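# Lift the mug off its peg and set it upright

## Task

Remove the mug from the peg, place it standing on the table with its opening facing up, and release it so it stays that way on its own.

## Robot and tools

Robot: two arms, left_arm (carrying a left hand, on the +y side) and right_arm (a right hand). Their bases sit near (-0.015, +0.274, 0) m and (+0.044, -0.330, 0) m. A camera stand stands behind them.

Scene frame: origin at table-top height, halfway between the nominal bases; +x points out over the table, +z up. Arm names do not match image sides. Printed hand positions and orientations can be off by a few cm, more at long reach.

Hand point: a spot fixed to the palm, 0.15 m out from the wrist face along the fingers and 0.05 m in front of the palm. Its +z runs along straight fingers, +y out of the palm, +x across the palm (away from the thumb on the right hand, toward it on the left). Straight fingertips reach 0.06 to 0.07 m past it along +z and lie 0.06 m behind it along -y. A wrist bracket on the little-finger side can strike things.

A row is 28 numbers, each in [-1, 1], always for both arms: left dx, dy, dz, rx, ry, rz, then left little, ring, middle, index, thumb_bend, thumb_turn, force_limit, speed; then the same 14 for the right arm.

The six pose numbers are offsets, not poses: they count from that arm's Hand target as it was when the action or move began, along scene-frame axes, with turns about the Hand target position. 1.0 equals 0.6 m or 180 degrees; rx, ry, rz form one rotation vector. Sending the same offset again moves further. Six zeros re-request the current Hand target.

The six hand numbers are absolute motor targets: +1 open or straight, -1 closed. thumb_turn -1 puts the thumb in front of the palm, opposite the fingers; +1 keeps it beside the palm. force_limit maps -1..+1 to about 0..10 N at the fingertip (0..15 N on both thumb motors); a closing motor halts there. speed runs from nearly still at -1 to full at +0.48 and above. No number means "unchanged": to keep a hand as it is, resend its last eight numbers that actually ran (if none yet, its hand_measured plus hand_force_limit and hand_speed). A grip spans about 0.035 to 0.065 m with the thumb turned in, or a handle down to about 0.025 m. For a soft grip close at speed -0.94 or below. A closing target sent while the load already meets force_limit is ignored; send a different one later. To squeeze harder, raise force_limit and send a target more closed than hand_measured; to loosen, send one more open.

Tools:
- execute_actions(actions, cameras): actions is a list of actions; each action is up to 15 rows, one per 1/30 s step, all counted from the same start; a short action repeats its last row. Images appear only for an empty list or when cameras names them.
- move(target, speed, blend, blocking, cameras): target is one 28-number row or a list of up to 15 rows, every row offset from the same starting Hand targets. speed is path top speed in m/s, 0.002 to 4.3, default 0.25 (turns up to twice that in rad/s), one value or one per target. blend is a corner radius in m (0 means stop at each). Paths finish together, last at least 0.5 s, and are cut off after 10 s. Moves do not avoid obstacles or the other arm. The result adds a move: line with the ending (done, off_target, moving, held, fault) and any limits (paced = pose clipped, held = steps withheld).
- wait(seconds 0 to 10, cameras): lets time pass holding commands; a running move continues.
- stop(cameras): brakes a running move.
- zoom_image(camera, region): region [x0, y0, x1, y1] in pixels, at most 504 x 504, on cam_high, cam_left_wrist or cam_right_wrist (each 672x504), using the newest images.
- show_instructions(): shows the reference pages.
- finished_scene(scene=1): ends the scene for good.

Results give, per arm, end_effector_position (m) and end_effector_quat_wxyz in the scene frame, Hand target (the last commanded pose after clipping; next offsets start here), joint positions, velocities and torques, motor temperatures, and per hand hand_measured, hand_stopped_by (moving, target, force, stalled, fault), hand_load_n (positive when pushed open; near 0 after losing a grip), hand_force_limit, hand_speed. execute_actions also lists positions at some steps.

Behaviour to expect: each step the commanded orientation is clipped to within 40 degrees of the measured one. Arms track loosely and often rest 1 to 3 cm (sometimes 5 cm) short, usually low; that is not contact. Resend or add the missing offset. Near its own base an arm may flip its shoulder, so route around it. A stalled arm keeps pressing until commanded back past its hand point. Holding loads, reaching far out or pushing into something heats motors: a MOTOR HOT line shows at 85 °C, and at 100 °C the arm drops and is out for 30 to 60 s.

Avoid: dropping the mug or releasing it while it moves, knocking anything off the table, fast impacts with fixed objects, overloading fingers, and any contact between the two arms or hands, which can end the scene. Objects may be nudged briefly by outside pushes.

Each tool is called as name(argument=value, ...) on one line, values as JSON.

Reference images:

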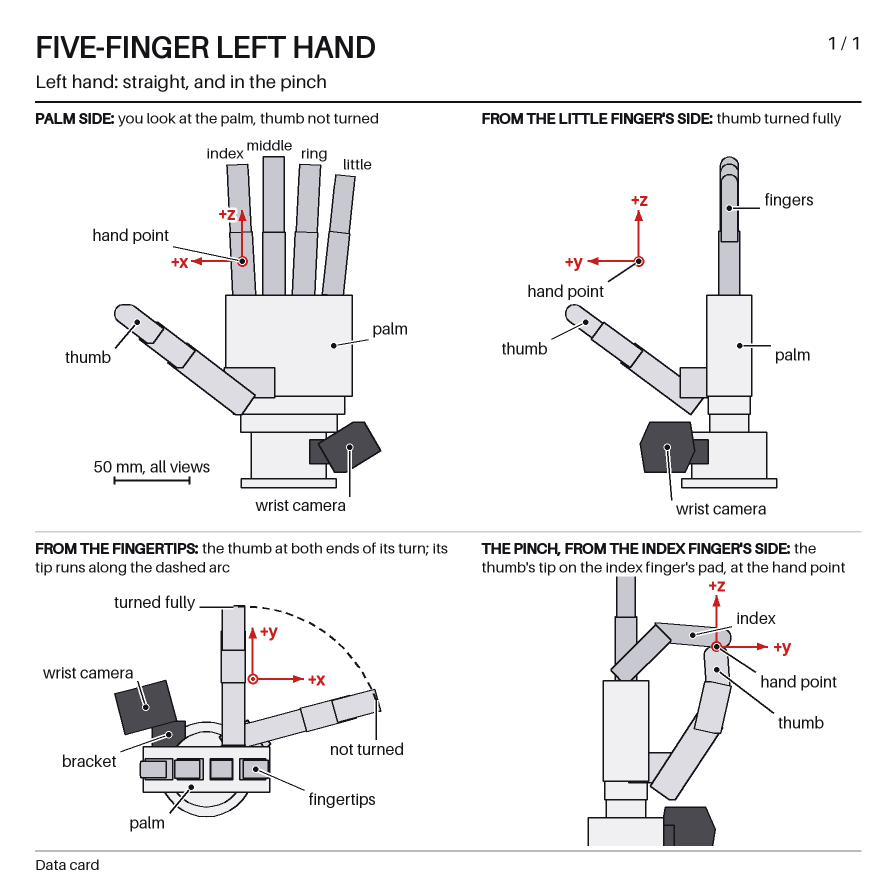

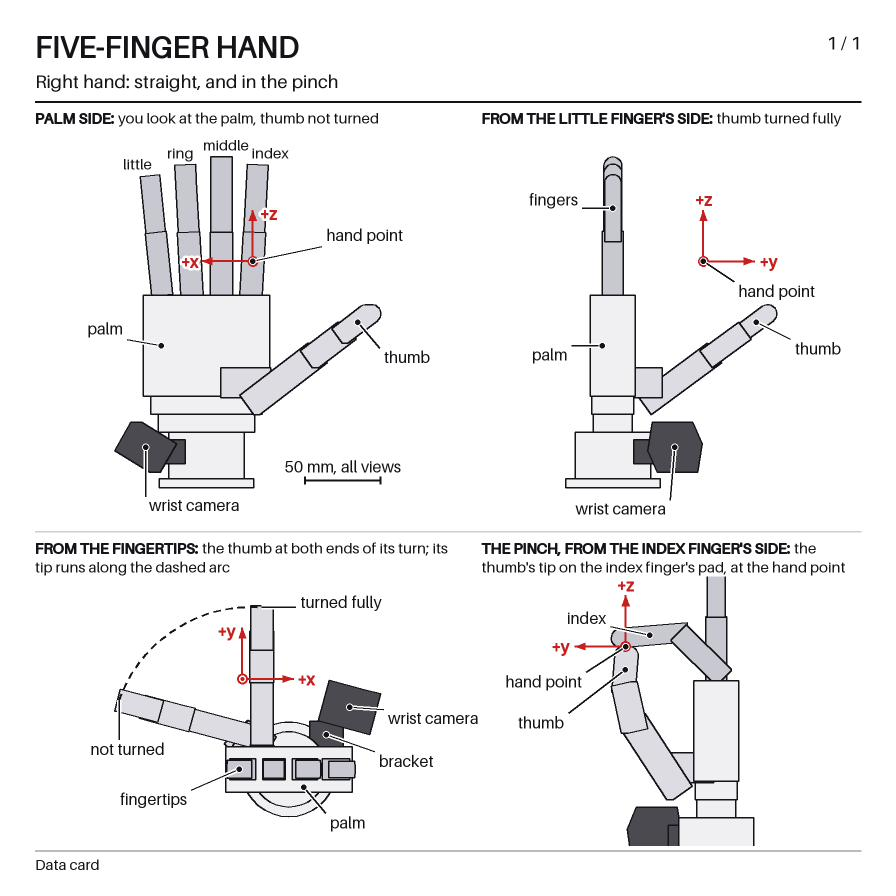

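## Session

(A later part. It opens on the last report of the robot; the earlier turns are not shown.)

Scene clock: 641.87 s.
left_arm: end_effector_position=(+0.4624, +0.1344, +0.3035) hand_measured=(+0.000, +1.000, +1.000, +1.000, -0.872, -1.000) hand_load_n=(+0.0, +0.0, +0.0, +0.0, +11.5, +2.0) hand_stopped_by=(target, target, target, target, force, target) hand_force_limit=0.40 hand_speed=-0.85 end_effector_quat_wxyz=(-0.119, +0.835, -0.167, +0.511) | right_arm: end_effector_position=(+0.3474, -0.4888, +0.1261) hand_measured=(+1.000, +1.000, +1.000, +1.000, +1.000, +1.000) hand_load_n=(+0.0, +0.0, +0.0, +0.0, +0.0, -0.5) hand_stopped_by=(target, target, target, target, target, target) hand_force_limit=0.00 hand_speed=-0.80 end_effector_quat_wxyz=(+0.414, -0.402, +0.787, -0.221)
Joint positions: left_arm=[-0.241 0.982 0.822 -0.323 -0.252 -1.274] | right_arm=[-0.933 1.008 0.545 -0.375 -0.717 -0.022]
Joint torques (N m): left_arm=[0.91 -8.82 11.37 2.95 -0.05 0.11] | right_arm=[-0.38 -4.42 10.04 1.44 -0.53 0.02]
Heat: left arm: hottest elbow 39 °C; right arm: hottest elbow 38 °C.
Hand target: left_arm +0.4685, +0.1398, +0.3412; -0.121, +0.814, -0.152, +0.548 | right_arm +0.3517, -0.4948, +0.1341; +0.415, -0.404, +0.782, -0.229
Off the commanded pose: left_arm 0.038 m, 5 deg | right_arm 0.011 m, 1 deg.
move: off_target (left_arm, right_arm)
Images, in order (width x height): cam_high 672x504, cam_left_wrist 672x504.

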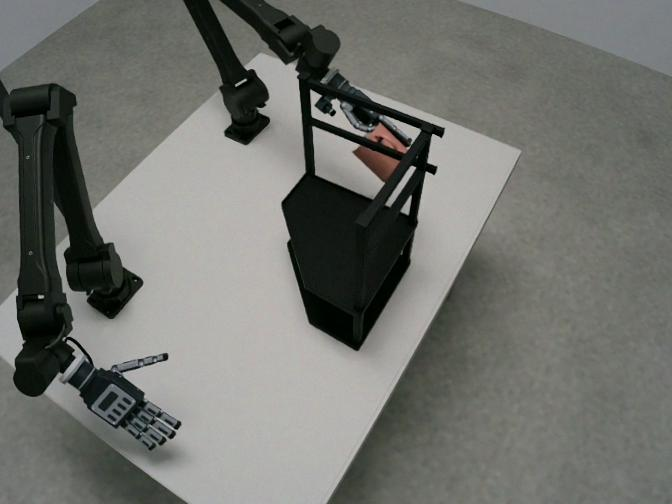

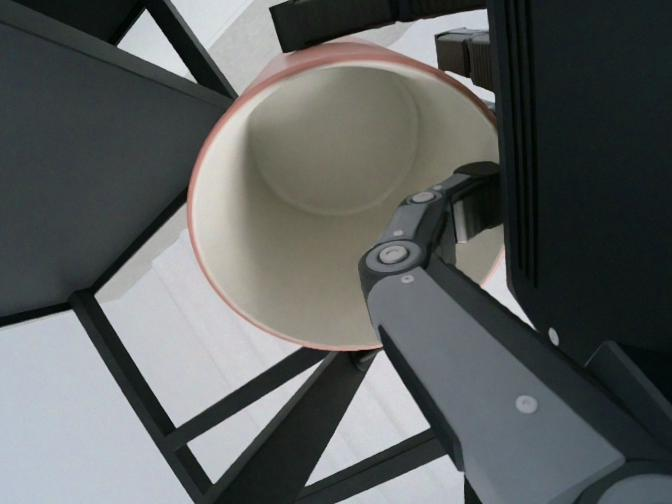

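move(target=[0.0, 0.035, 0.0, 0, 0, 0, 0.0, 1, 1, 1, -1.0, -1, 0.4, -0.85, 0, 0, 0, 0, 0, 0, 1, 1, 1, 1, 1, 1, 0, -0.8], cameras=["cam_left_wrist", "cam_high"], speed=0.05)

zoom_image(camera="cam_high", region=[330, 80, 450, 180])

zoom_image(camera="cam_left_wrist", region=[150, 200, 550, 500])

Scene clock: 647.63 s.
left_arm: end_effector_position=(+0.4649, +0.1579, +0.2960) hand_measured=(+0.000, +1.000, +1.000, +1.000, -0.872, -1.000) hand_load_n=(+0.0, -0.5, +0.5, +0.0, +11.5, +2.5) hand_stopped_by=(target, target, target, target, force, target) hand_force_limit=0.40 hand_speed=-0.85 end_effector_quat_wxyz=(-0.120, +0.839, -0.166, +0.504) | right_arm: end_effector_position=(+0.3474, -0.4888, +0.1261) hand_measured=(+1.000, +1.000, +1.000, +1.000, +1.000, +1.000) hand_load_n=(+0.0, +0.0, +0.0, +0.0, +0.0, +0.0) hand_stopped_by=(target, target, target, target, target, target) hand_force_limit=0.00 hand_speed=-0.80 end_effector_quat_wxyz=(+0.414, -0.402, +0.787, -0.221)
Joint positions: left_arm=[-0.169 0.981 0.811 -0.323 -0.193 -1.245] | right_arm=[-0.933 1.008 0.545 -0.375 -0.717 -0.022]
Joint torques (N m): left_arm=[0.5 -9.93 11.48 2.96 0.12 0.09] | right_arm=[-0.5 -4.48 10.11 1.46 -0.54 0.02]
Heat: left arm: hottest elbow 38 °C; right arm: hottest elbow 38 °C.
Hand target: left_arm +0.4685, +0.1608, +0.3411; -0.121, +0.814, -0.152, +0.547 | right_arm +0.3517, -0.4948, +0.1341; +0.415, -0.404, +0.782, -0.229
Off the commanded pose: left_arm 0.046 m, 6 deg | right_arm 0.011 m, 1 deg.
move: off_target (left_arm, right_arm)
Images, in order (width x height): cam_high 672x504, cam_left_wrist 672x504.

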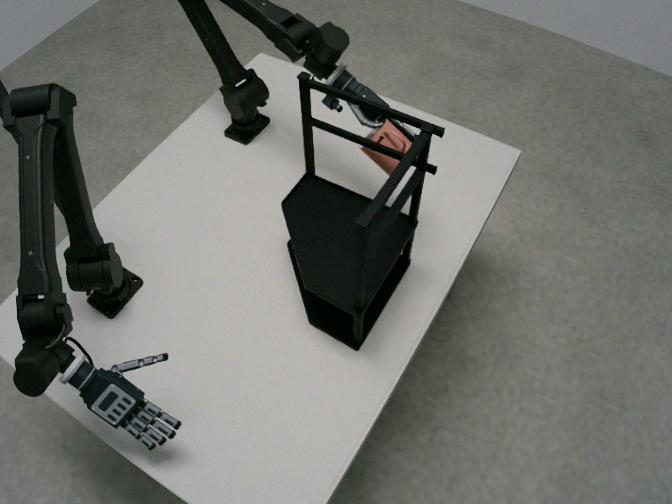

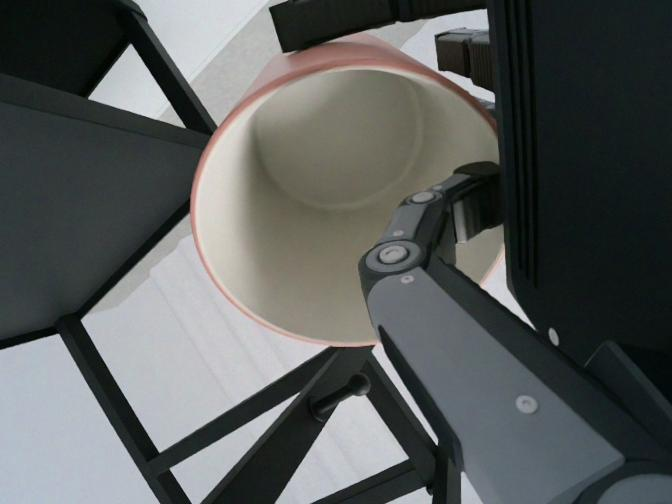

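Scaled by 4.200 from the camera's 672x504 image, which has a finer 960x720 frame.

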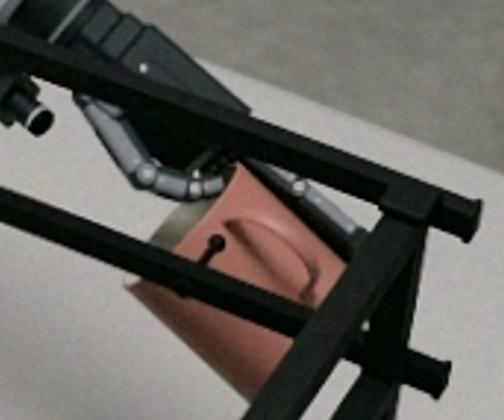

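Scaled by 1.260 from the camera's 672x504 image, which has a finer 960x720 frame.

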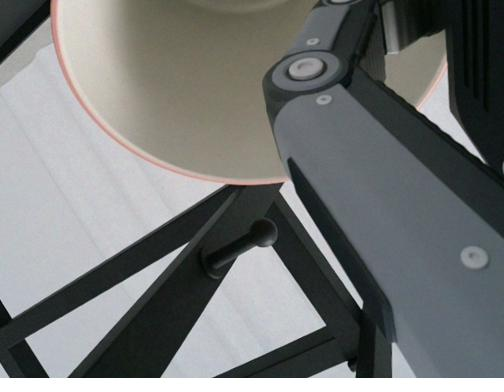

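move(target=[[-0.02, 0.22, 0.03, 0, 0, 0, 0.0, 1, 1, 1, -1.0, -1, 0.4, -0.85, 0, 0, 0, 0, 0, 0, 1, 1, 1, 1, 1, 1, 0, -0.8], [-0.081, 0.399, 0.0, -0.0093, 0.3655, -0.0152, 0.0, 1, 1, 1, -1.0, -1, 0.4, -0.85, 0, 0, 0, 0, 0, 0, 1, 1, 1, 1, 1, 1, 0, -0.8]], cameras=["cam_left_wrist", "cam_high"], speed=0.15, blend=[0.03, 0])

zoom_image(camera="cam_high", region=[330, 0, 500, 130])

Scene clock: 677.30 s.
left_arm: end_effector_position=(+0.4117, +0.3919, +0.3105) hand_measured=(+0.000, +1.000, +1.000, +1.000, -0.872, -1.000) hand_load_n=(+0.5, +0.0, +0.5, +0.0, +12.0, +2.0) hand_stopped_by=(target, target, target, target, force, target) hand_force_limit=0.40 hand_speed=-0.85 end_effector_quat_wxyz=(+0.004, +0.980, -0.197, +0.036) | right_arm: end_effector_position=(+0.3474, -0.4888, +0.1261) hand_measured=(+1.000, +1.000, +1.000, +1.000, +1.000, +1.000) hand_load_n=(-0.5, +0.0, +0.0, +0.0, +0.0, +0.0) hand_stopped_by=(target, target, target, target, target, target) hand_force_limit=0.00 hand_speed=-0.80 end_effector_quat_wxyz=(+0.414, -0.402, +0.787, -0.221)
Joint positions: left_arm=[0.446 1.518 1.686 -1.685 0.05 -0.74] | right_arm=[-0.933 1.008 0.545 -0.375 -0.717 -0.022]
Joint torques (N m): left_arm=[0.5 -14.33 13.82 -0.1 0.11 0.26] | right_arm=[-0.79 -4.42 9.99 1.51 -0.53 0]
Heat: left arm: hottest elbow 39 °C; right arm: hottest elbow 38 °C.
Hand target: left_arm +0.4199, +0.4002, +0.3412; +0.005, +0.979, -0.204, +0.023 | right_arm +0.3517, -0.4948, +0.1341; +0.415, -0.404, +0.782, -0.229
Off the commanded pose: left_arm 0.033 m, 2 deg | right_arm 0.011 m, 1 deg.
joint sent to its limit (left arm) — joint 4 (wrist pitch), lower limit. The joint targets are off in orientation, not in position.
move: off_target (left_arm, right_arm)
Images, in order (width x height): cam_high 672x504, cam_left_wrist 672x504.

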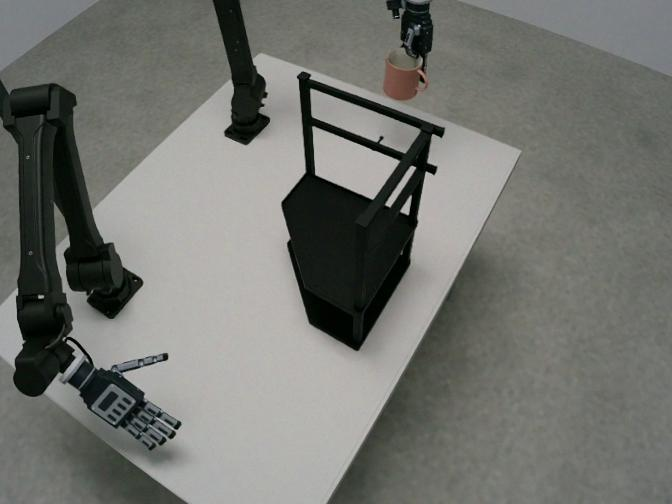

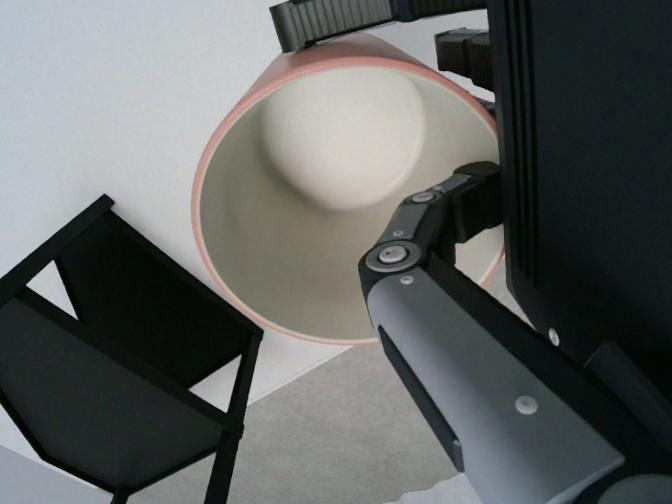

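Scaled by 2.965 from the camera's 672x504 image, which has a finer 960x720 frame.

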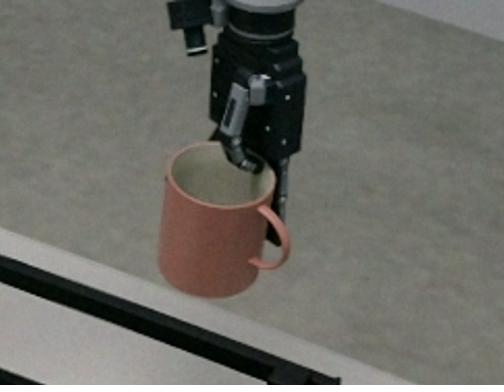

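move(target=[0.0, 0.0, -0.285, 0, 0, 0, 0.0, 1, 1, 1, -1.0, -1, 0.4, -0.85, 0, 0, 0, 0, 0, 0, 1, 1, 1, 1, 1, 1, 0, -0.8], cameras=["cam_left_wrist", "cam_high"], speed=0.12)

zoom_image(camera="cam_high", region=[330, 0, 500, 150])

Scene clock: 686.77 s.
left_arm: end_effector_position=(+0.4148, +0.3968, +0.1596) hand_measured=(+0.000, +1.000, +1.000, +1.000, -0.872, -1.000) hand_load_n=(+0.5, +0.0, +0.5, +0.0, +12.0, +2.5) hand_stopped_by=(target, target, target, target, force, target) hand_force_limit=0.40 hand_speed=-0.85 end_effector_quat_wxyz=(+0.015, +0.980, -0.198, +0.008) | right_arm: end_effector_position=(+0.3474, -0.4888, +0.1261) hand_measured=(+1.000, +1.000, +1.000, +1.000, +1.000, +1.000) hand_load_n=(+0.0, +0.0, +0.0, +0.0, +0.0, +0.0) hand_stopped_by=(target, target, target, target, target, target) hand_force_limit=0.00 hand_speed=-0.80 end_effector_quat_wxyz=(+0.414, -0.402, +0.787, -0.221)
Joint positions: left_arm=[0.446 1.582 1.363 -1.356 0.034 -0.737] | right_arm=[-0.933 1.008 0.545 -0.375 -0.717 -0.022]
Joint torques (N m): left_arm=[-0.09 -15.62 9.26 0.39 0.09 0.26] | right_arm=[-0.91 -4.42 10.04 1.51 -0.53 -0.01]
Heat: left arm: hottest elbow 39 °C; right arm: hottest elbow 38 °C.
Hand target: left_arm +0.4199, +0.4002, +0.1701; +0.005, +0.979, -0.204, +0.022 | right_arm +0.3517, -0.4948, +0.1341; +0.415, -0.404, +0.782, -0.229
Off the commanded pose: left_arm 0.012 m, 2 deg | right_arm 0.011 m, 1 deg.
move: off_target (left_arm, right_arm)
Images, in order (width x height): cam_high 672x504, cam_left_wrist 672x504.

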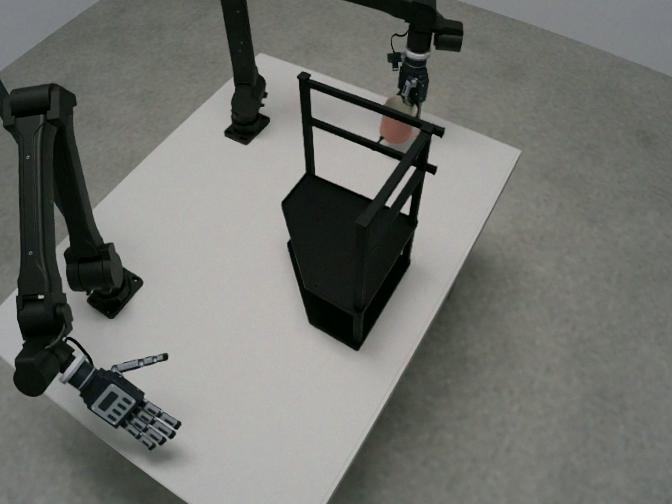

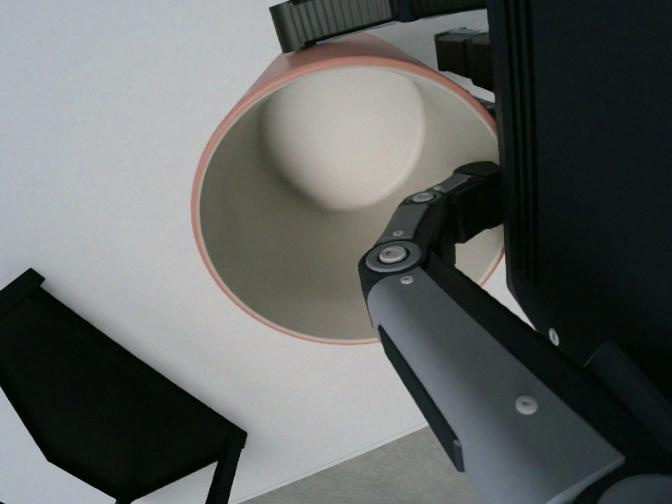

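Scaled by 2.965 from the camera's 672x504 image, which has a finer 960x720 frame.

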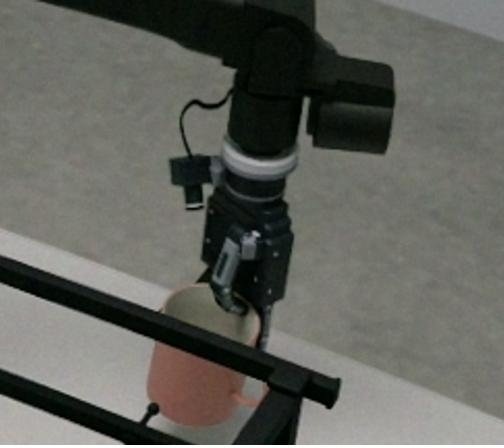

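move(target=[0.0, 0.0, -0.07, 0, 0, 0, 0.0, 1, 1, 1, -1.0, -1, 0.4, -0.85, 0, 0, 0, 0, 0, 0, 1, 1, 1, 1, 1, 1, 0, -0.8], cameras=["cam_left_wrist", "cam_high"], speed=0.06)

zoom_image(camera="cam_high", region=[330, 50, 500, 200])

Scene clock: 694.67 s.
left_arm: end_effector_position=(+0.4143, +0.3965, +0.1200) hand_measured=(+0.000, +1.000, +1.000, +1.000, -0.872, -1.000) hand_load_n=(+0.5, +0.0, +0.5, +0.0, +12.0, +2.5) hand_stopped_by=(target, target, target, target, force, target) hand_force_limit=0.40 hand_speed=-0.85 end_effector_quat_wxyz=(+0.013, +0.980, -0.198, +0.010) | right_arm: end_effector_position=(+0.3474, -0.4888, +0.1261) hand_measured=(+1.000, +1.000, +1.000, +1.000, +1.000, +1.000) hand_load_n=(+0.0, +0.0, +0.0, +0.0, +0.0, +0.0) hand_stopped_by=(target, target, target, target, target, target) hand_force_limit=0.00 hand_speed=-0.80 end_effector_quat_wxyz=(+0.414, -0.402, +0.787, -0.221)
Joint positions: left_arm=[0.446 1.604 1.283 -1.248 0.034 -0.737] | right_arm=[-0.933 1.008 0.545 -0.375 -0.717 -0.022]
Joint torques (N m): left_arm=[-0.03 -15.21 8.88 0.4 0.1 0.26] | right_arm=[-0.62 -4.31 10.1 1.42 -0.51 0.02]
Heat: left arm: hottest elbow 39 °C; right arm: hottest elbow 38 °C.
Hand target: left_arm +0.4198, +0.4002, +0.1280; +0.005, +0.979, -0.204, +0.022 | right_arm +0.3517, -0.4948, +0.1341; +0.415, -0.404, +0.782, -0.229
Off the commanded pose: left_arm 0.011 m, 2 deg | right_arm 0.011 m, 1 deg.
move: off_target (left_arm, right_arm)
Images, in order (width x height): cam_high 672x504, cam_left_wrist 672x504.

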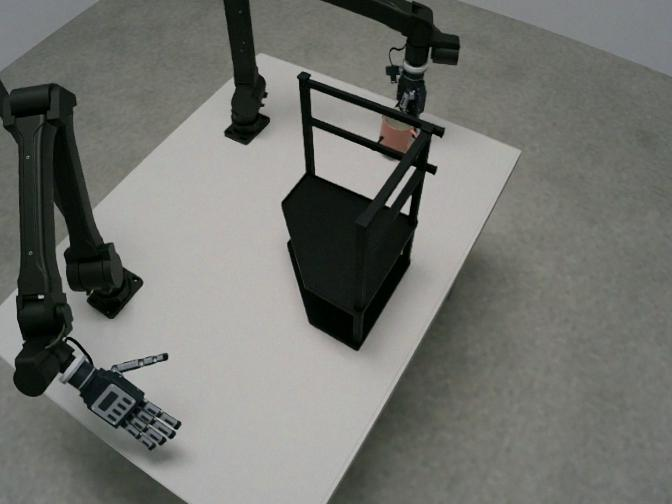

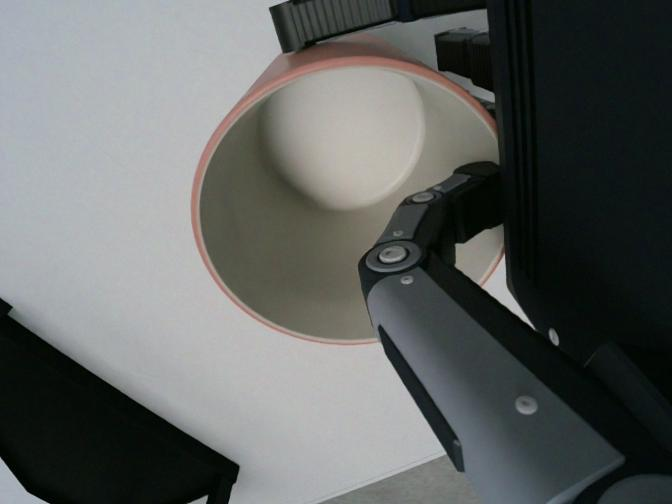

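Scaled by 2.965 from the camera's 672x504 image, which has a finer 960x720 frame.

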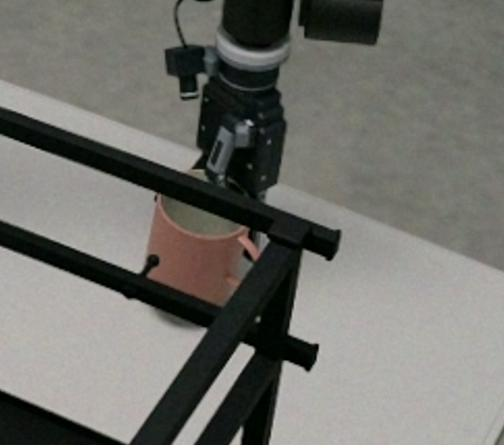

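move(target=[0.0, 0.0, -0.025, 0, 0, 0, 0.0, 1, 1, 1, -1.0, -1, 0.4, -0.85, 0, 0, 0, 0, 0, 0, 1, 1, 1, 1, 1, 1, 0, -0.8], cameras=["cam_left_wrist", "cam_high"], speed=0.05)

zoom_image(camera="cam_high", region=[350, 80, 450, 180])

Scene clock: 698.90 s.
left_arm: end_effector_position=(+0.4143, +0.3965, +0.1062) hand_measured=(+0.000, +1.000, +1.000, +1.000, -0.872, -1.000) hand_load_n=(+0.0, +0.0, +0.0, +0.0, +12.0, +2.5) hand_stopped_by=(target, target, target, target, force, target) hand_force_limit=0.40 hand_speed=-0.85 end_effector_quat_wxyz=(+0.013, +0.980, -0.198, +0.011) | right_arm: end_effector_position=(+0.3474, -0.4888, +0.1261) hand_measured=(+1.000, +1.000, +1.000, +1.000, +1.000, +1.000) hand_load_n=(+0.0, +0.0, +0.0, +0.0, +0.0, +0.0) hand_stopped_by=(target, target, target, target, target, target) hand_force_limit=0.00 hand_speed=-0.80 end_effector_quat_wxyz=(+0.414, -0.402, +0.787, -0.221)
Joint positions: left_arm=[0.446 1.615 1.257 -1.21 0.034 -0.737] | right_arm=[-0.933 1.008 0.545 -0.375 -0.717 -0.022]
Joint torques (N m): left_arm=[-0.03 -15.15 8.73 0.4 0.1 0.26] | right_arm=[-0.97 -4.42 10.11 1.44 -0.53 -0.03]
Heat: left arm: hottest elbow 38 °C; right arm: hottest elbow 38 °C.
Hand target: left_arm +0.4198, +0.4001, +0.1131; +0.005, +0.979, -0.204, +0.022 | right_arm +0.3517, -0.4948, +0.1341; +0.415, -0.404, +0.782, -0.229
Off the commanded pose: left_arm 0.010 m, 2 deg | right_arm 0.011 m, 1 deg.
move: off_target (right_arm)
Images, in order (width x height): cam_high 672x504, cam_left_wrist 672x504.

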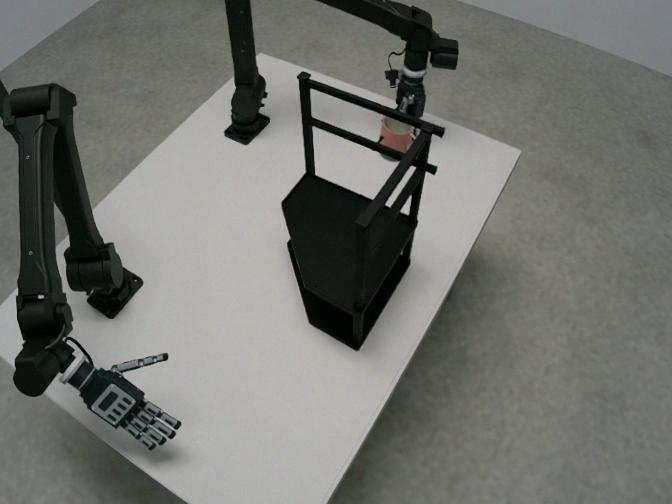

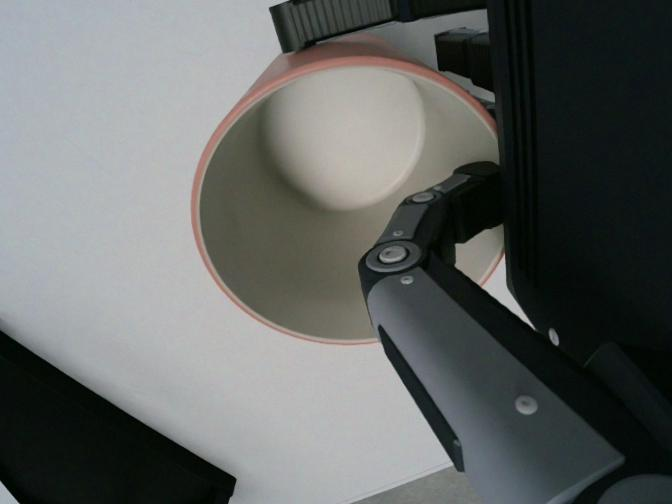

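Scaled by 5.040 from the camera's 672x504 image, which has a finer 960x720 frame.

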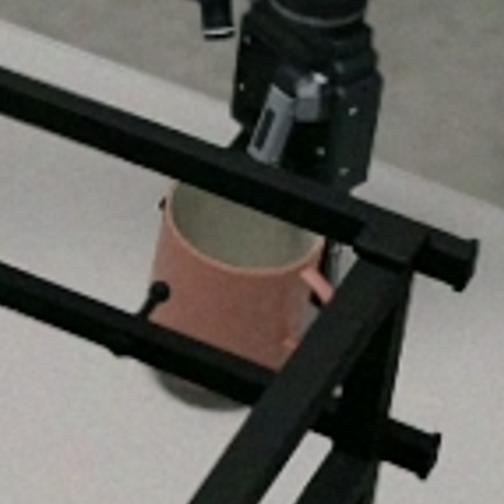

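move(target=[0.0, 0.0, -0.02, 0, 0, 0, 0.0, 1, 1, 1, -1.0, -1, 0.4, -0.85, 0, 0, 0, 0, 0, 0, 1, 1, 1, 1, 1, 1, 0, -0.8], cameras=["cam_left_wrist", "cam_high"], speed=0.04)

zoom_image(camera="cam_high", region=[350, 80, 450, 180])

Scene clock: 704.40 s.
left_arm: end_effector_position=(+0.4143, +0.3965, +0.0945) hand_measured=(+0.000, +1.000, +1.000, +1.000, -0.872, -1.000) hand_load_n=(+0.5, +0.0, +0.5, +0.0, +12.0, +2.5) hand_stopped_by=(target, target, target, target, force, target) hand_force_limit=0.40 hand_speed=-0.85 end_effector_quat_wxyz=(+0.012, +0.980, -0.198, +0.012) | right_arm: end_effector_position=(+0.3474, -0.4888, +0.1261) hand_measured=(+1.000, +1.000, +1.000, +1.000, +1.000, +1.000) hand_load_n=(+0.0, +0.0, +0.0, +0.0, +0.0, +0.0) hand_stopped_by=(target, target, target, target, target, target) hand_force_limit=0.00 hand_speed=-0.80 end_effector_quat_wxyz=(+0.414, -0.402, +0.787, -0.221)
Joint positions: left_arm=[0.446 1.625 1.238 -1.179 0.034 -0.737] | right_arm=[-0.933 1.008 0.545 -0.375 -0.717 -0.022]
Joint torques (N m): left_arm=[-0.09 -15.27 8.61 0.42 0.1 0.26] | right_arm=[-0.38 -4.48 10.04 1.48 -0.53 -0.02]
Heat: left arm: hottest elbow 38 °C; right arm: hottest elbow 38 °C.
Hand target: left_arm +0.4199, +0.4002, +0.1011; +0.005, +0.979, -0.204, +0.022 | right_arm +0.3517, -0.4948, +0.1341; +0.415, -0.404, +0.782, -0.229
Off the commanded pose: left_arm 0.009 m, 2 deg | right_arm 0.011 m, 1 deg.
move: off_target (right_arm)
Images, in order (width x height): cam_high 672x504, cam_left_wrist 672x504.

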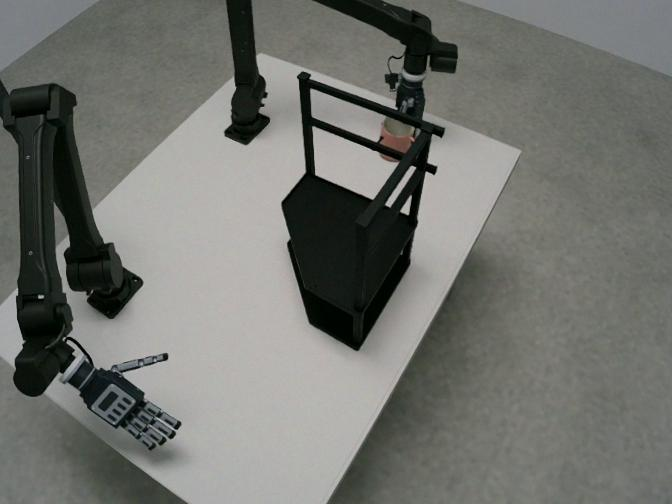

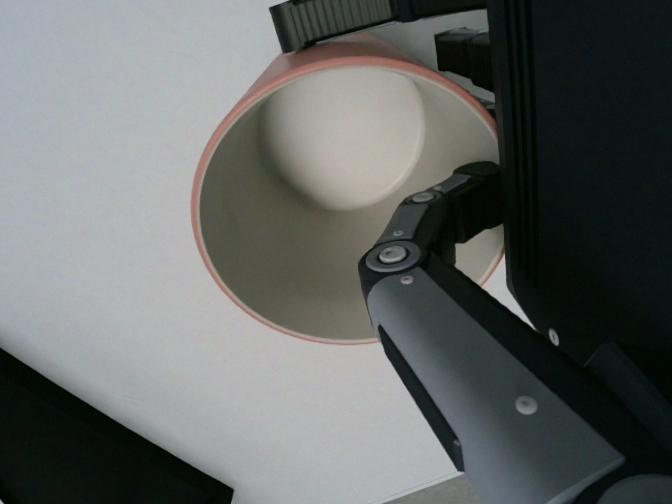

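Scaled by 5.040 from the camera's 672x504 image, which has a finer 960x720 frame.

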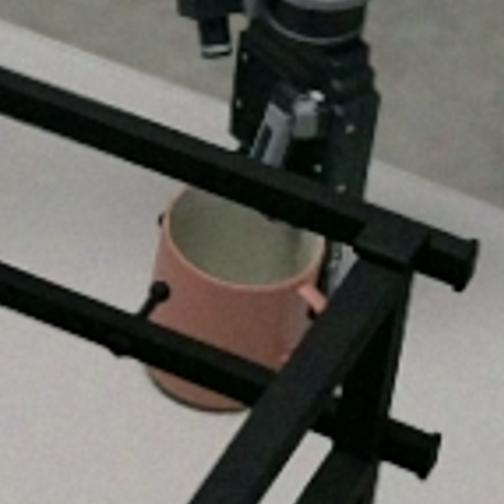

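move(target=[0.0, 0.0, -0.011, 0, 0, 0, 0.0, 1, 1, 1, -1.0, -1, 0.4, -0.85, 0, 0, 0, 0, 0, 0, 1, 1, 1, 1, 1, 1, 0, -0.8], cameras=["cam_high"], speed=0.03)

zoom_image(camera="cam_high", region=[360, 110, 430, 180])

Scene clock: 707.77 s.
left_arm: end_effector_position=(+0.4147, +0.3967, +0.0913) hand_measured=(+0.000, +1.000, +1.000, +1.000, -0.872, -1.000) hand_load_n=(+0.0, +0.0, +0.0, +0.0, +12.0, +2.0) hand_stopped_by=(target, target, target, target, force, target) hand_force_limit=0.40 hand_speed=-0.85 end_effector_quat_wxyz=(+0.011, +0.980, -0.198, +0.013) | right_arm: end_effector_position=(+0.3474, -0.4888, +0.1261) hand_measured=(+1.000, +1.000, +1.000, +1.000, +1.000, +1.000) hand_load_n=(+0.0, +0.0, +0.0, +0.0, +0.0, +0.0) hand_stopped_by=(target, target, target, target, target, target) hand_force_limit=0.00 hand_speed=-0.80 end_effector_quat_wxyz=(+0.414, -0.402, +0.787, -0.221)
Joint positions: left_arm=[0.446 1.627 1.231 -1.166 0.034 -0.737] | right_arm=[-0.933 1.008 0.545 -0.375 -0.717 -0.022]
Joint torques (N m): left_arm=[-0.03 -14.74 8.34 0.55 0.11 0.25] | right_arm=[-0.62 -4.78 10 1.48 -0.53 0.01]
Heat: left arm: hottest elbow 38 °C; right arm: hottest elbow 39 °C.
Hand target: left_arm +0.4198, +0.4001, +0.0945; +0.005, +0.979, -0.204, +0.022 | right_arm +0.3517, -0.4948, +0.1341; +0.415, -0.404, +0.782, -0.229
Off the commanded pose: left_arm 0.007 m, 1 deg | right_arm 0.011 m, 1 deg.
move: off_target (right_arm)
Images, in order (width x height): cam_high 672x504.

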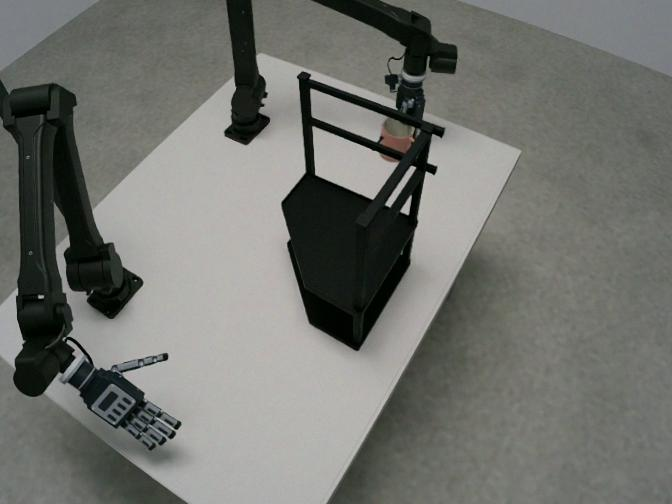

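Scaled by 7.200 from the camera's 672x504 image, which has a finer 960x720 frame.

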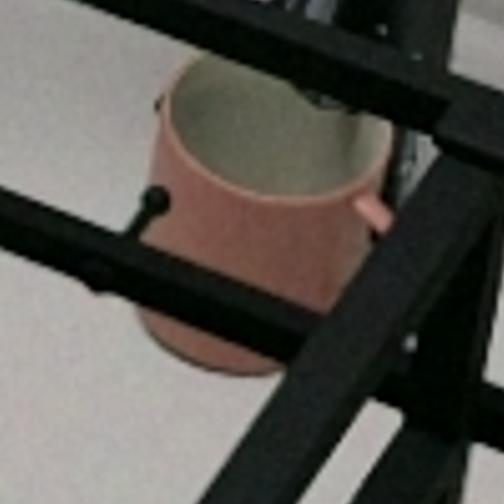

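move(target=[0.0, 0.0, -0.01, 0, 0, 0, 0.0, 1, 1, 1, -1.0, -1, 0.4, -0.85, 0, 0, 0, 0, 0, 0, 1, 1, 1, 1, 1, 1, 0, -0.8], cameras=["cam_high", "cam_left_wrist"], speed=0.03)

zoom_image(camera="cam_high", region=[360, 110, 430, 180])

Scene clock: 711.67 s.
left_arm: end_effector_position=(+0.4152, +0.3971, +0.0899) hand_measured=(+0.000, +1.000, +1.000, +1.000, -0.872, -1.000) hand_load_n=(+0.5, +0.0, +0.0, +0.0, +11.0, +2.0) hand_stopped_by=(target, target, target, target, force, target) hand_force_limit=0.40 hand_speed=-0.85 end_effector_quat_wxyz=(+0.010, +0.980, -0.200, +0.016) | right_arm: end_effector_position=(+0.3474, -0.4888, +0.1261) hand_measured=(+1.000, +1.000, +1.000, +1.000, +1.000, +1.000) hand_load_n=(+0.0, +0.0, +0.0, +0.0, +0.0, +0.0) hand_stopped_by=(target, target, target, target, target, target) hand_force_limit=0.00 hand_speed=-0.80 end_effector_quat_wxyz=(+0.414, -0.402, +0.787, -0.221)
Joint positions: left_arm=[0.446 1.627 1.227 -1.157 0.034 -0.733] | right_arm=[-0.933 1.008 0.545 -0.375 -0.717 -0.022]
Joint torques (N m): left_arm=[-0.09 -14.27 7.9 0.79 0.11 0.22] | right_arm=[-1.03 -4.6 10.09 1.44 -0.53 -0.02]
Heat: left arm: hottest elbow 37 °C; right arm: hottest elbow 39 °C.
Hand target: left_arm +0.4198, +0.4001, +0.0885; +0.005, +0.979, -0.204, +0.022 | right_arm +0.3517, -0.4948, +0.1341; +0.415, -0.404, +0.782, -0.229
Off the commanded pose: left_arm 0.006 m, 1 deg | right_arm 0.011 m, 1 deg.
move: off_target (right_arm)
Images, in order (width x height): cam_high 672x504, cam_left_wrist 672x504.

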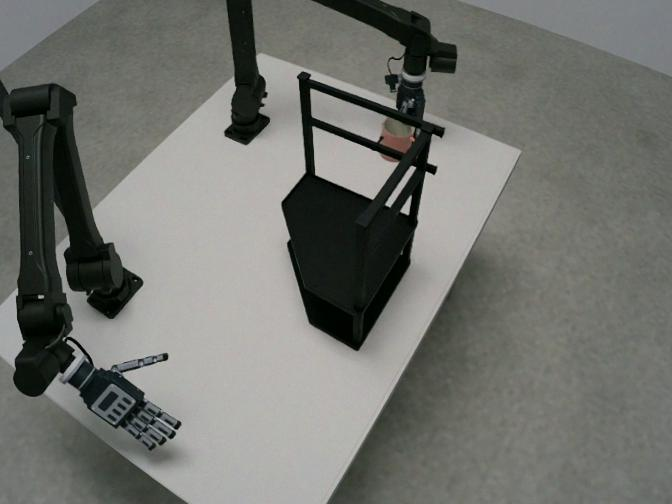

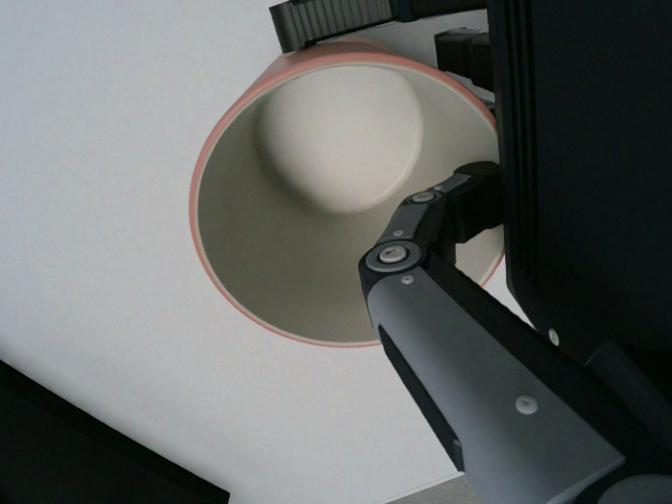

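Scaled by 7.200 from the camera's 672x504 image, which has a finer 960x720 frame.

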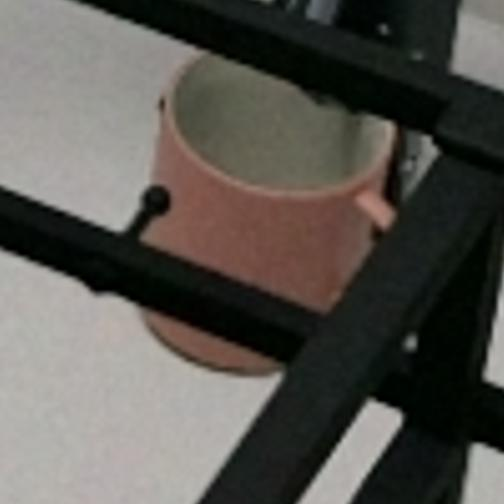

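execute_actions(actions=[[[0,0,0,0,0,0, 0.0,1,1,1,0.2,-1, 0.4,-0.8, 0,0,0,0,0,0, 1,1,1,1,1,1, 0,-0.8]]])

wait(seconds=1.5, cameras=["cam_high", "cam_left_wrist"])

zoom_image(camera="cam_high", region=[360, 110, 430, 180])

Scene clock: 725.97 s.
left_arm: end_effector_position=(+0.4158, +0.3973, +0.0898) hand_measured=(+0.000, +1.000, +1.000, +1.000, +0.098, -1.000) hand_load_n=(+0.0, +0.0, +0.0, +0.0, +0.0, +0.0) hand_stopped_by=(target, target, target, target, moving, target) hand_force_limit=0.40 hand_speed=-0.80 end_effector_quat_wxyz=(+0.009, +0.980, -0.200, +0.016) | right_arm: end_effector_position=(+0.3474, -0.4888, +0.1261) hand_measured=(+1.000, +1.000, +1.000, +1.000, +1.000, +1.000) hand_load_n=(+0.0, +0.0, +0.0, +0.0, +0.0, +0.0) hand_stopped_by=(target, target, target, target, target, target) hand_force_limit=0.00 hand_speed=-0.80 end_effector_quat_wxyz=(+0.414, -0.402, +0.787, -0.221)
Joint positions: left_arm=[0.446 1.627 1.227 -1.155 0.034 -0.733] | right_arm=[-0.933 1.008 0.545 -0.375 -0.717 -0.022]
Joint torques (N m): left_arm=[-0.09 -14.21 7.87 0.7 0.12 0.21] | right_arm=[-0.44 -4.54 10.11 1.5 -0.52 0.01]
Heat: left arm: hottest elbow 36 °C; right arm: hottest elbow 39 °C.
Hand target: left_arm +0.4198, +0.4001, +0.0885; +0.005, +0.979, -0.204, +0.022 | right_arm +0.3517, -0.4948, +0.1341; +0.415, -0.404, +0.782, -0.229
Off the commanded pose: left_arm 0.005 m, 1 deg | right_arm 0.011 m, 1 deg.
not at rest: the robot was still moving 3 seconds after this call's last action.
Step readings (end_effector_position of left_arm | right_arm):
0: (+0.4152, +0.3971, +0.0899) | (+0.3474, -0.4888, +0.1261)
1: (+0.4152, +0.3971, +0.0899) | (+0.3474, -0.4888, +0.1261)
2: (+0.4152, +0.3971, +0.0899) | (+0.3474, -0.4888, +0.1261)
4: (+0.4152, +0.3971, +0.0899) | (+0.3474, -0.4888, +0.1261)
8: (+0.4152, +0.3971, +0.0899) | (+0.3474, -0.4888, +0.1261)
15: (+0.4158, +0.3973, +0.0898) | (+0.3474, -0.4888, +0.1261)

Scene clock: 727.47 s.
left_arm: end_effector_position=(+0.4158, +0.3973, +0.0898) hand_measured=(+0.000, +1.000, +1.000, +1.000, +0.200, -1.000) hand_load_n=(+0.0, +0.0, +0.0, +0.0, -0.5, +0.0) hand_stopped_by=(target, target, target, target, target, target) hand_force_limit=0.40 hand_speed=-0.80 end_effector_quat_wxyz=(+0.009, +0.980, -0.200, +0.016) | right_arm: end_effector_position=(+0.3474, -0.4888, +0.1261) hand_measured=(+1.000, +1.000, +1.000, +1.000, +1.000, +1.000) hand_load_n=(+0.0, +0.0, +0.0, +0.0, +0.0, +0.0) hand_stopped_by=(target, target, target, target, target, target) hand_force_limit=0.00 hand_speed=-0.80 end_effector_quat_wxyz=(+0.414, -0.402, +0.787, -0.221)
Joint positions: left_arm=[0.446 1.627 1.227 -1.155 0.034 -0.733] | right_arm=[-0.933 1.008 0.545 -0.375 -0.717 -0.022]
Joint torques (N m): left_arm=[-0.03 -14.21 7.88 0.72 0.12 0.21] | right_arm=[-0.26 -4.42 10.1 1.47 -0.53 0]
Heat: left arm: hottest elbow 36 °C; right arm: hottest elbow 39 °C.
Hand target: left_arm +0.4198, +0.4001, +0.0885; +0.005, +0.979, -0.204, +0.022 | right_arm +0.3517, -0.4948, +0.1341; +0.415, -0.404, +0.782, -0.229
Off the commanded pose: left_arm 0.005 m, 1 deg | right_arm 0.011 m, 1 deg.
wait: 1.50 s; at rest by 0.50 s
Images, in order (width x height): cam_high 672x504, cam_left_wrist 672x504.

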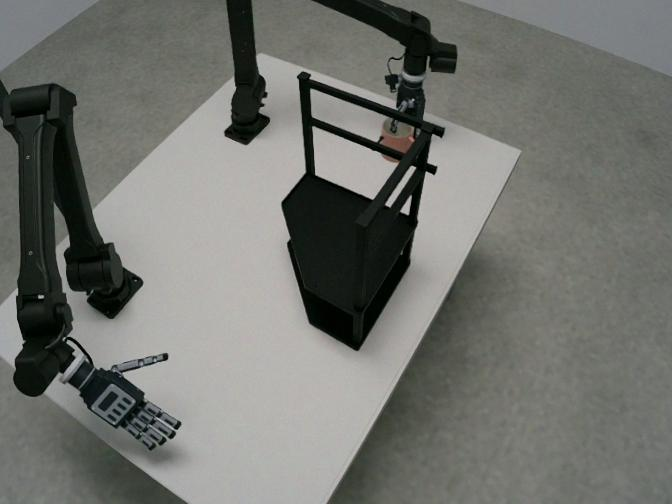

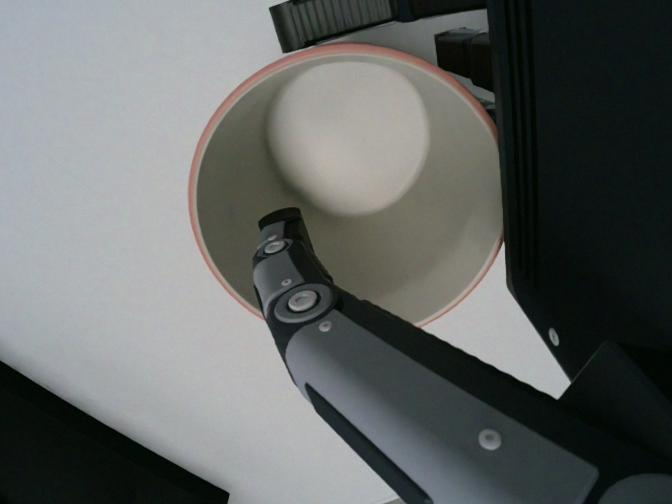

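Scaled by 7.200 from the camera's 672x504 image, which has a finer 960x720 frame.

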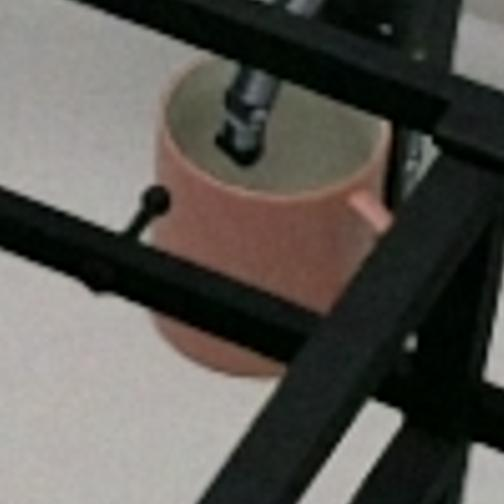

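move(target=[[0.012, 0.035, 0.02, 0, 0, 0, 0.0, 1, 1, 1, 0.2, -1, 0.4, -0.8, 0, 0, 0, 0, 0, 0, 1, 1, 1, 1, 1, 1, 0, -0.8], [0.012, 0.045, 0.28, 0, 0, 0, 0.0, 1, 1, 1, 0.2, -1, 0.4, -0.8, 0, 0, 0, 0, 0, 0, 1, 1, 1, 1, 1, 1, 0, -0.8]], cameras=["cam_high", "cam_left_wrist"], speed=0.08, blend=[0.01, 0])

zoom_image(camera="cam_high", region=[350, 60, 450, 180])

Scene clock: 738.40 s.
left_arm: end_effector_position=(+0.4197, +0.4182, +0.2284) hand_measured=(+0.000, +1.000, +1.000, +1.000, +0.200, -1.000) hand_load_n=(+0.0, +0.0, +0.0, +0.0, +0.0, +0.0) hand_stopped_by=(target, target, target, target, target, target) hand_force_limit=0.40 hand_speed=-0.80 end_effector_quat_wxyz=(+0.024, +0.979, -0.201, -0.003) | right_arm: end_effector_position=(+0.3474, -0.4888, +0.1261) hand_measured=(+1.000, +1.000, +1.000, +1.000, +1.000, +1.000) hand_load_n=(+0.0, +0.0, +0.0, +0.0, +0.0, +0.0) hand_stopped_by=(target, target, target, target, target, target) hand_force_limit=0.00 hand_speed=-0.80 end_effector_quat_wxyz=(+0.414, -0.402, +0.787, -0.221)
Joint positions: left_arm=[0.482 1.617 1.585 -1.574 0.034 -0.695] | right_arm=[-0.933 1.008 0.545 -0.375 -0.717 -0.022]
Joint torques (N m): left_arm=[0.62 -16.97 12.36 -0.21 0.15 0.27] | right_arm=[-0.79 -4.31 10.02 1.58 -0.54 0]
Heat: left arm: hottest elbow 36 °C; right arm: hottest elbow 39 °C.
Hand target: left_arm +0.4270, +0.4271, +0.2566; +0.005, +0.979, -0.204, +0.023 | right_arm +0.3517, -0.4948, +0.1341; +0.415, -0.404, +0.782, -0.229
Off the commanded pose: left_arm 0.030 m, 4 deg | right_arm 0.011 m, 1 deg.
move: off_target (left_arm, right_arm)
Images, in order (width x height): cam_high 672x504, cam_left_wrist 672x504.

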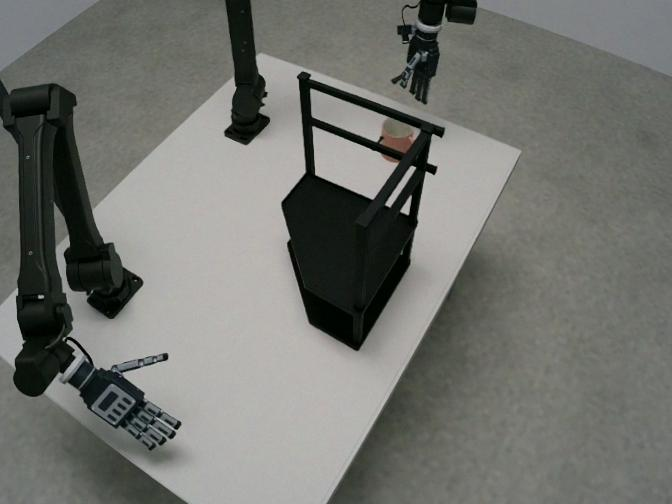

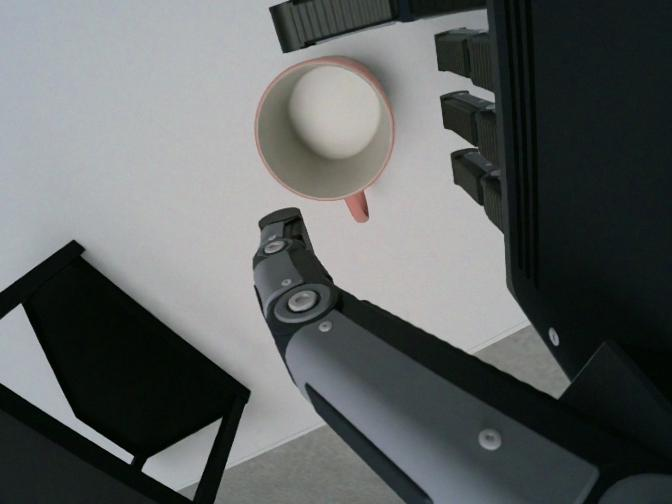

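Scaled by 4.200 from the camera's 672x504 image, which has a finer 960x720 frame.

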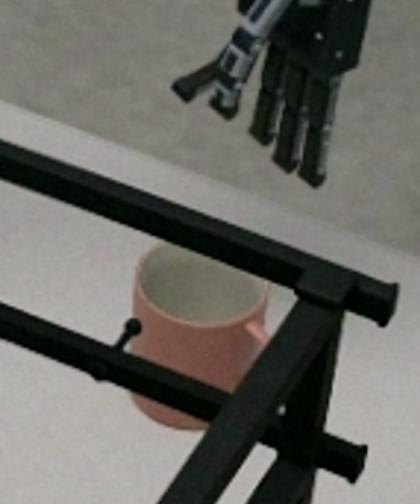

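finished_scene()

The scene is finished: the task was done.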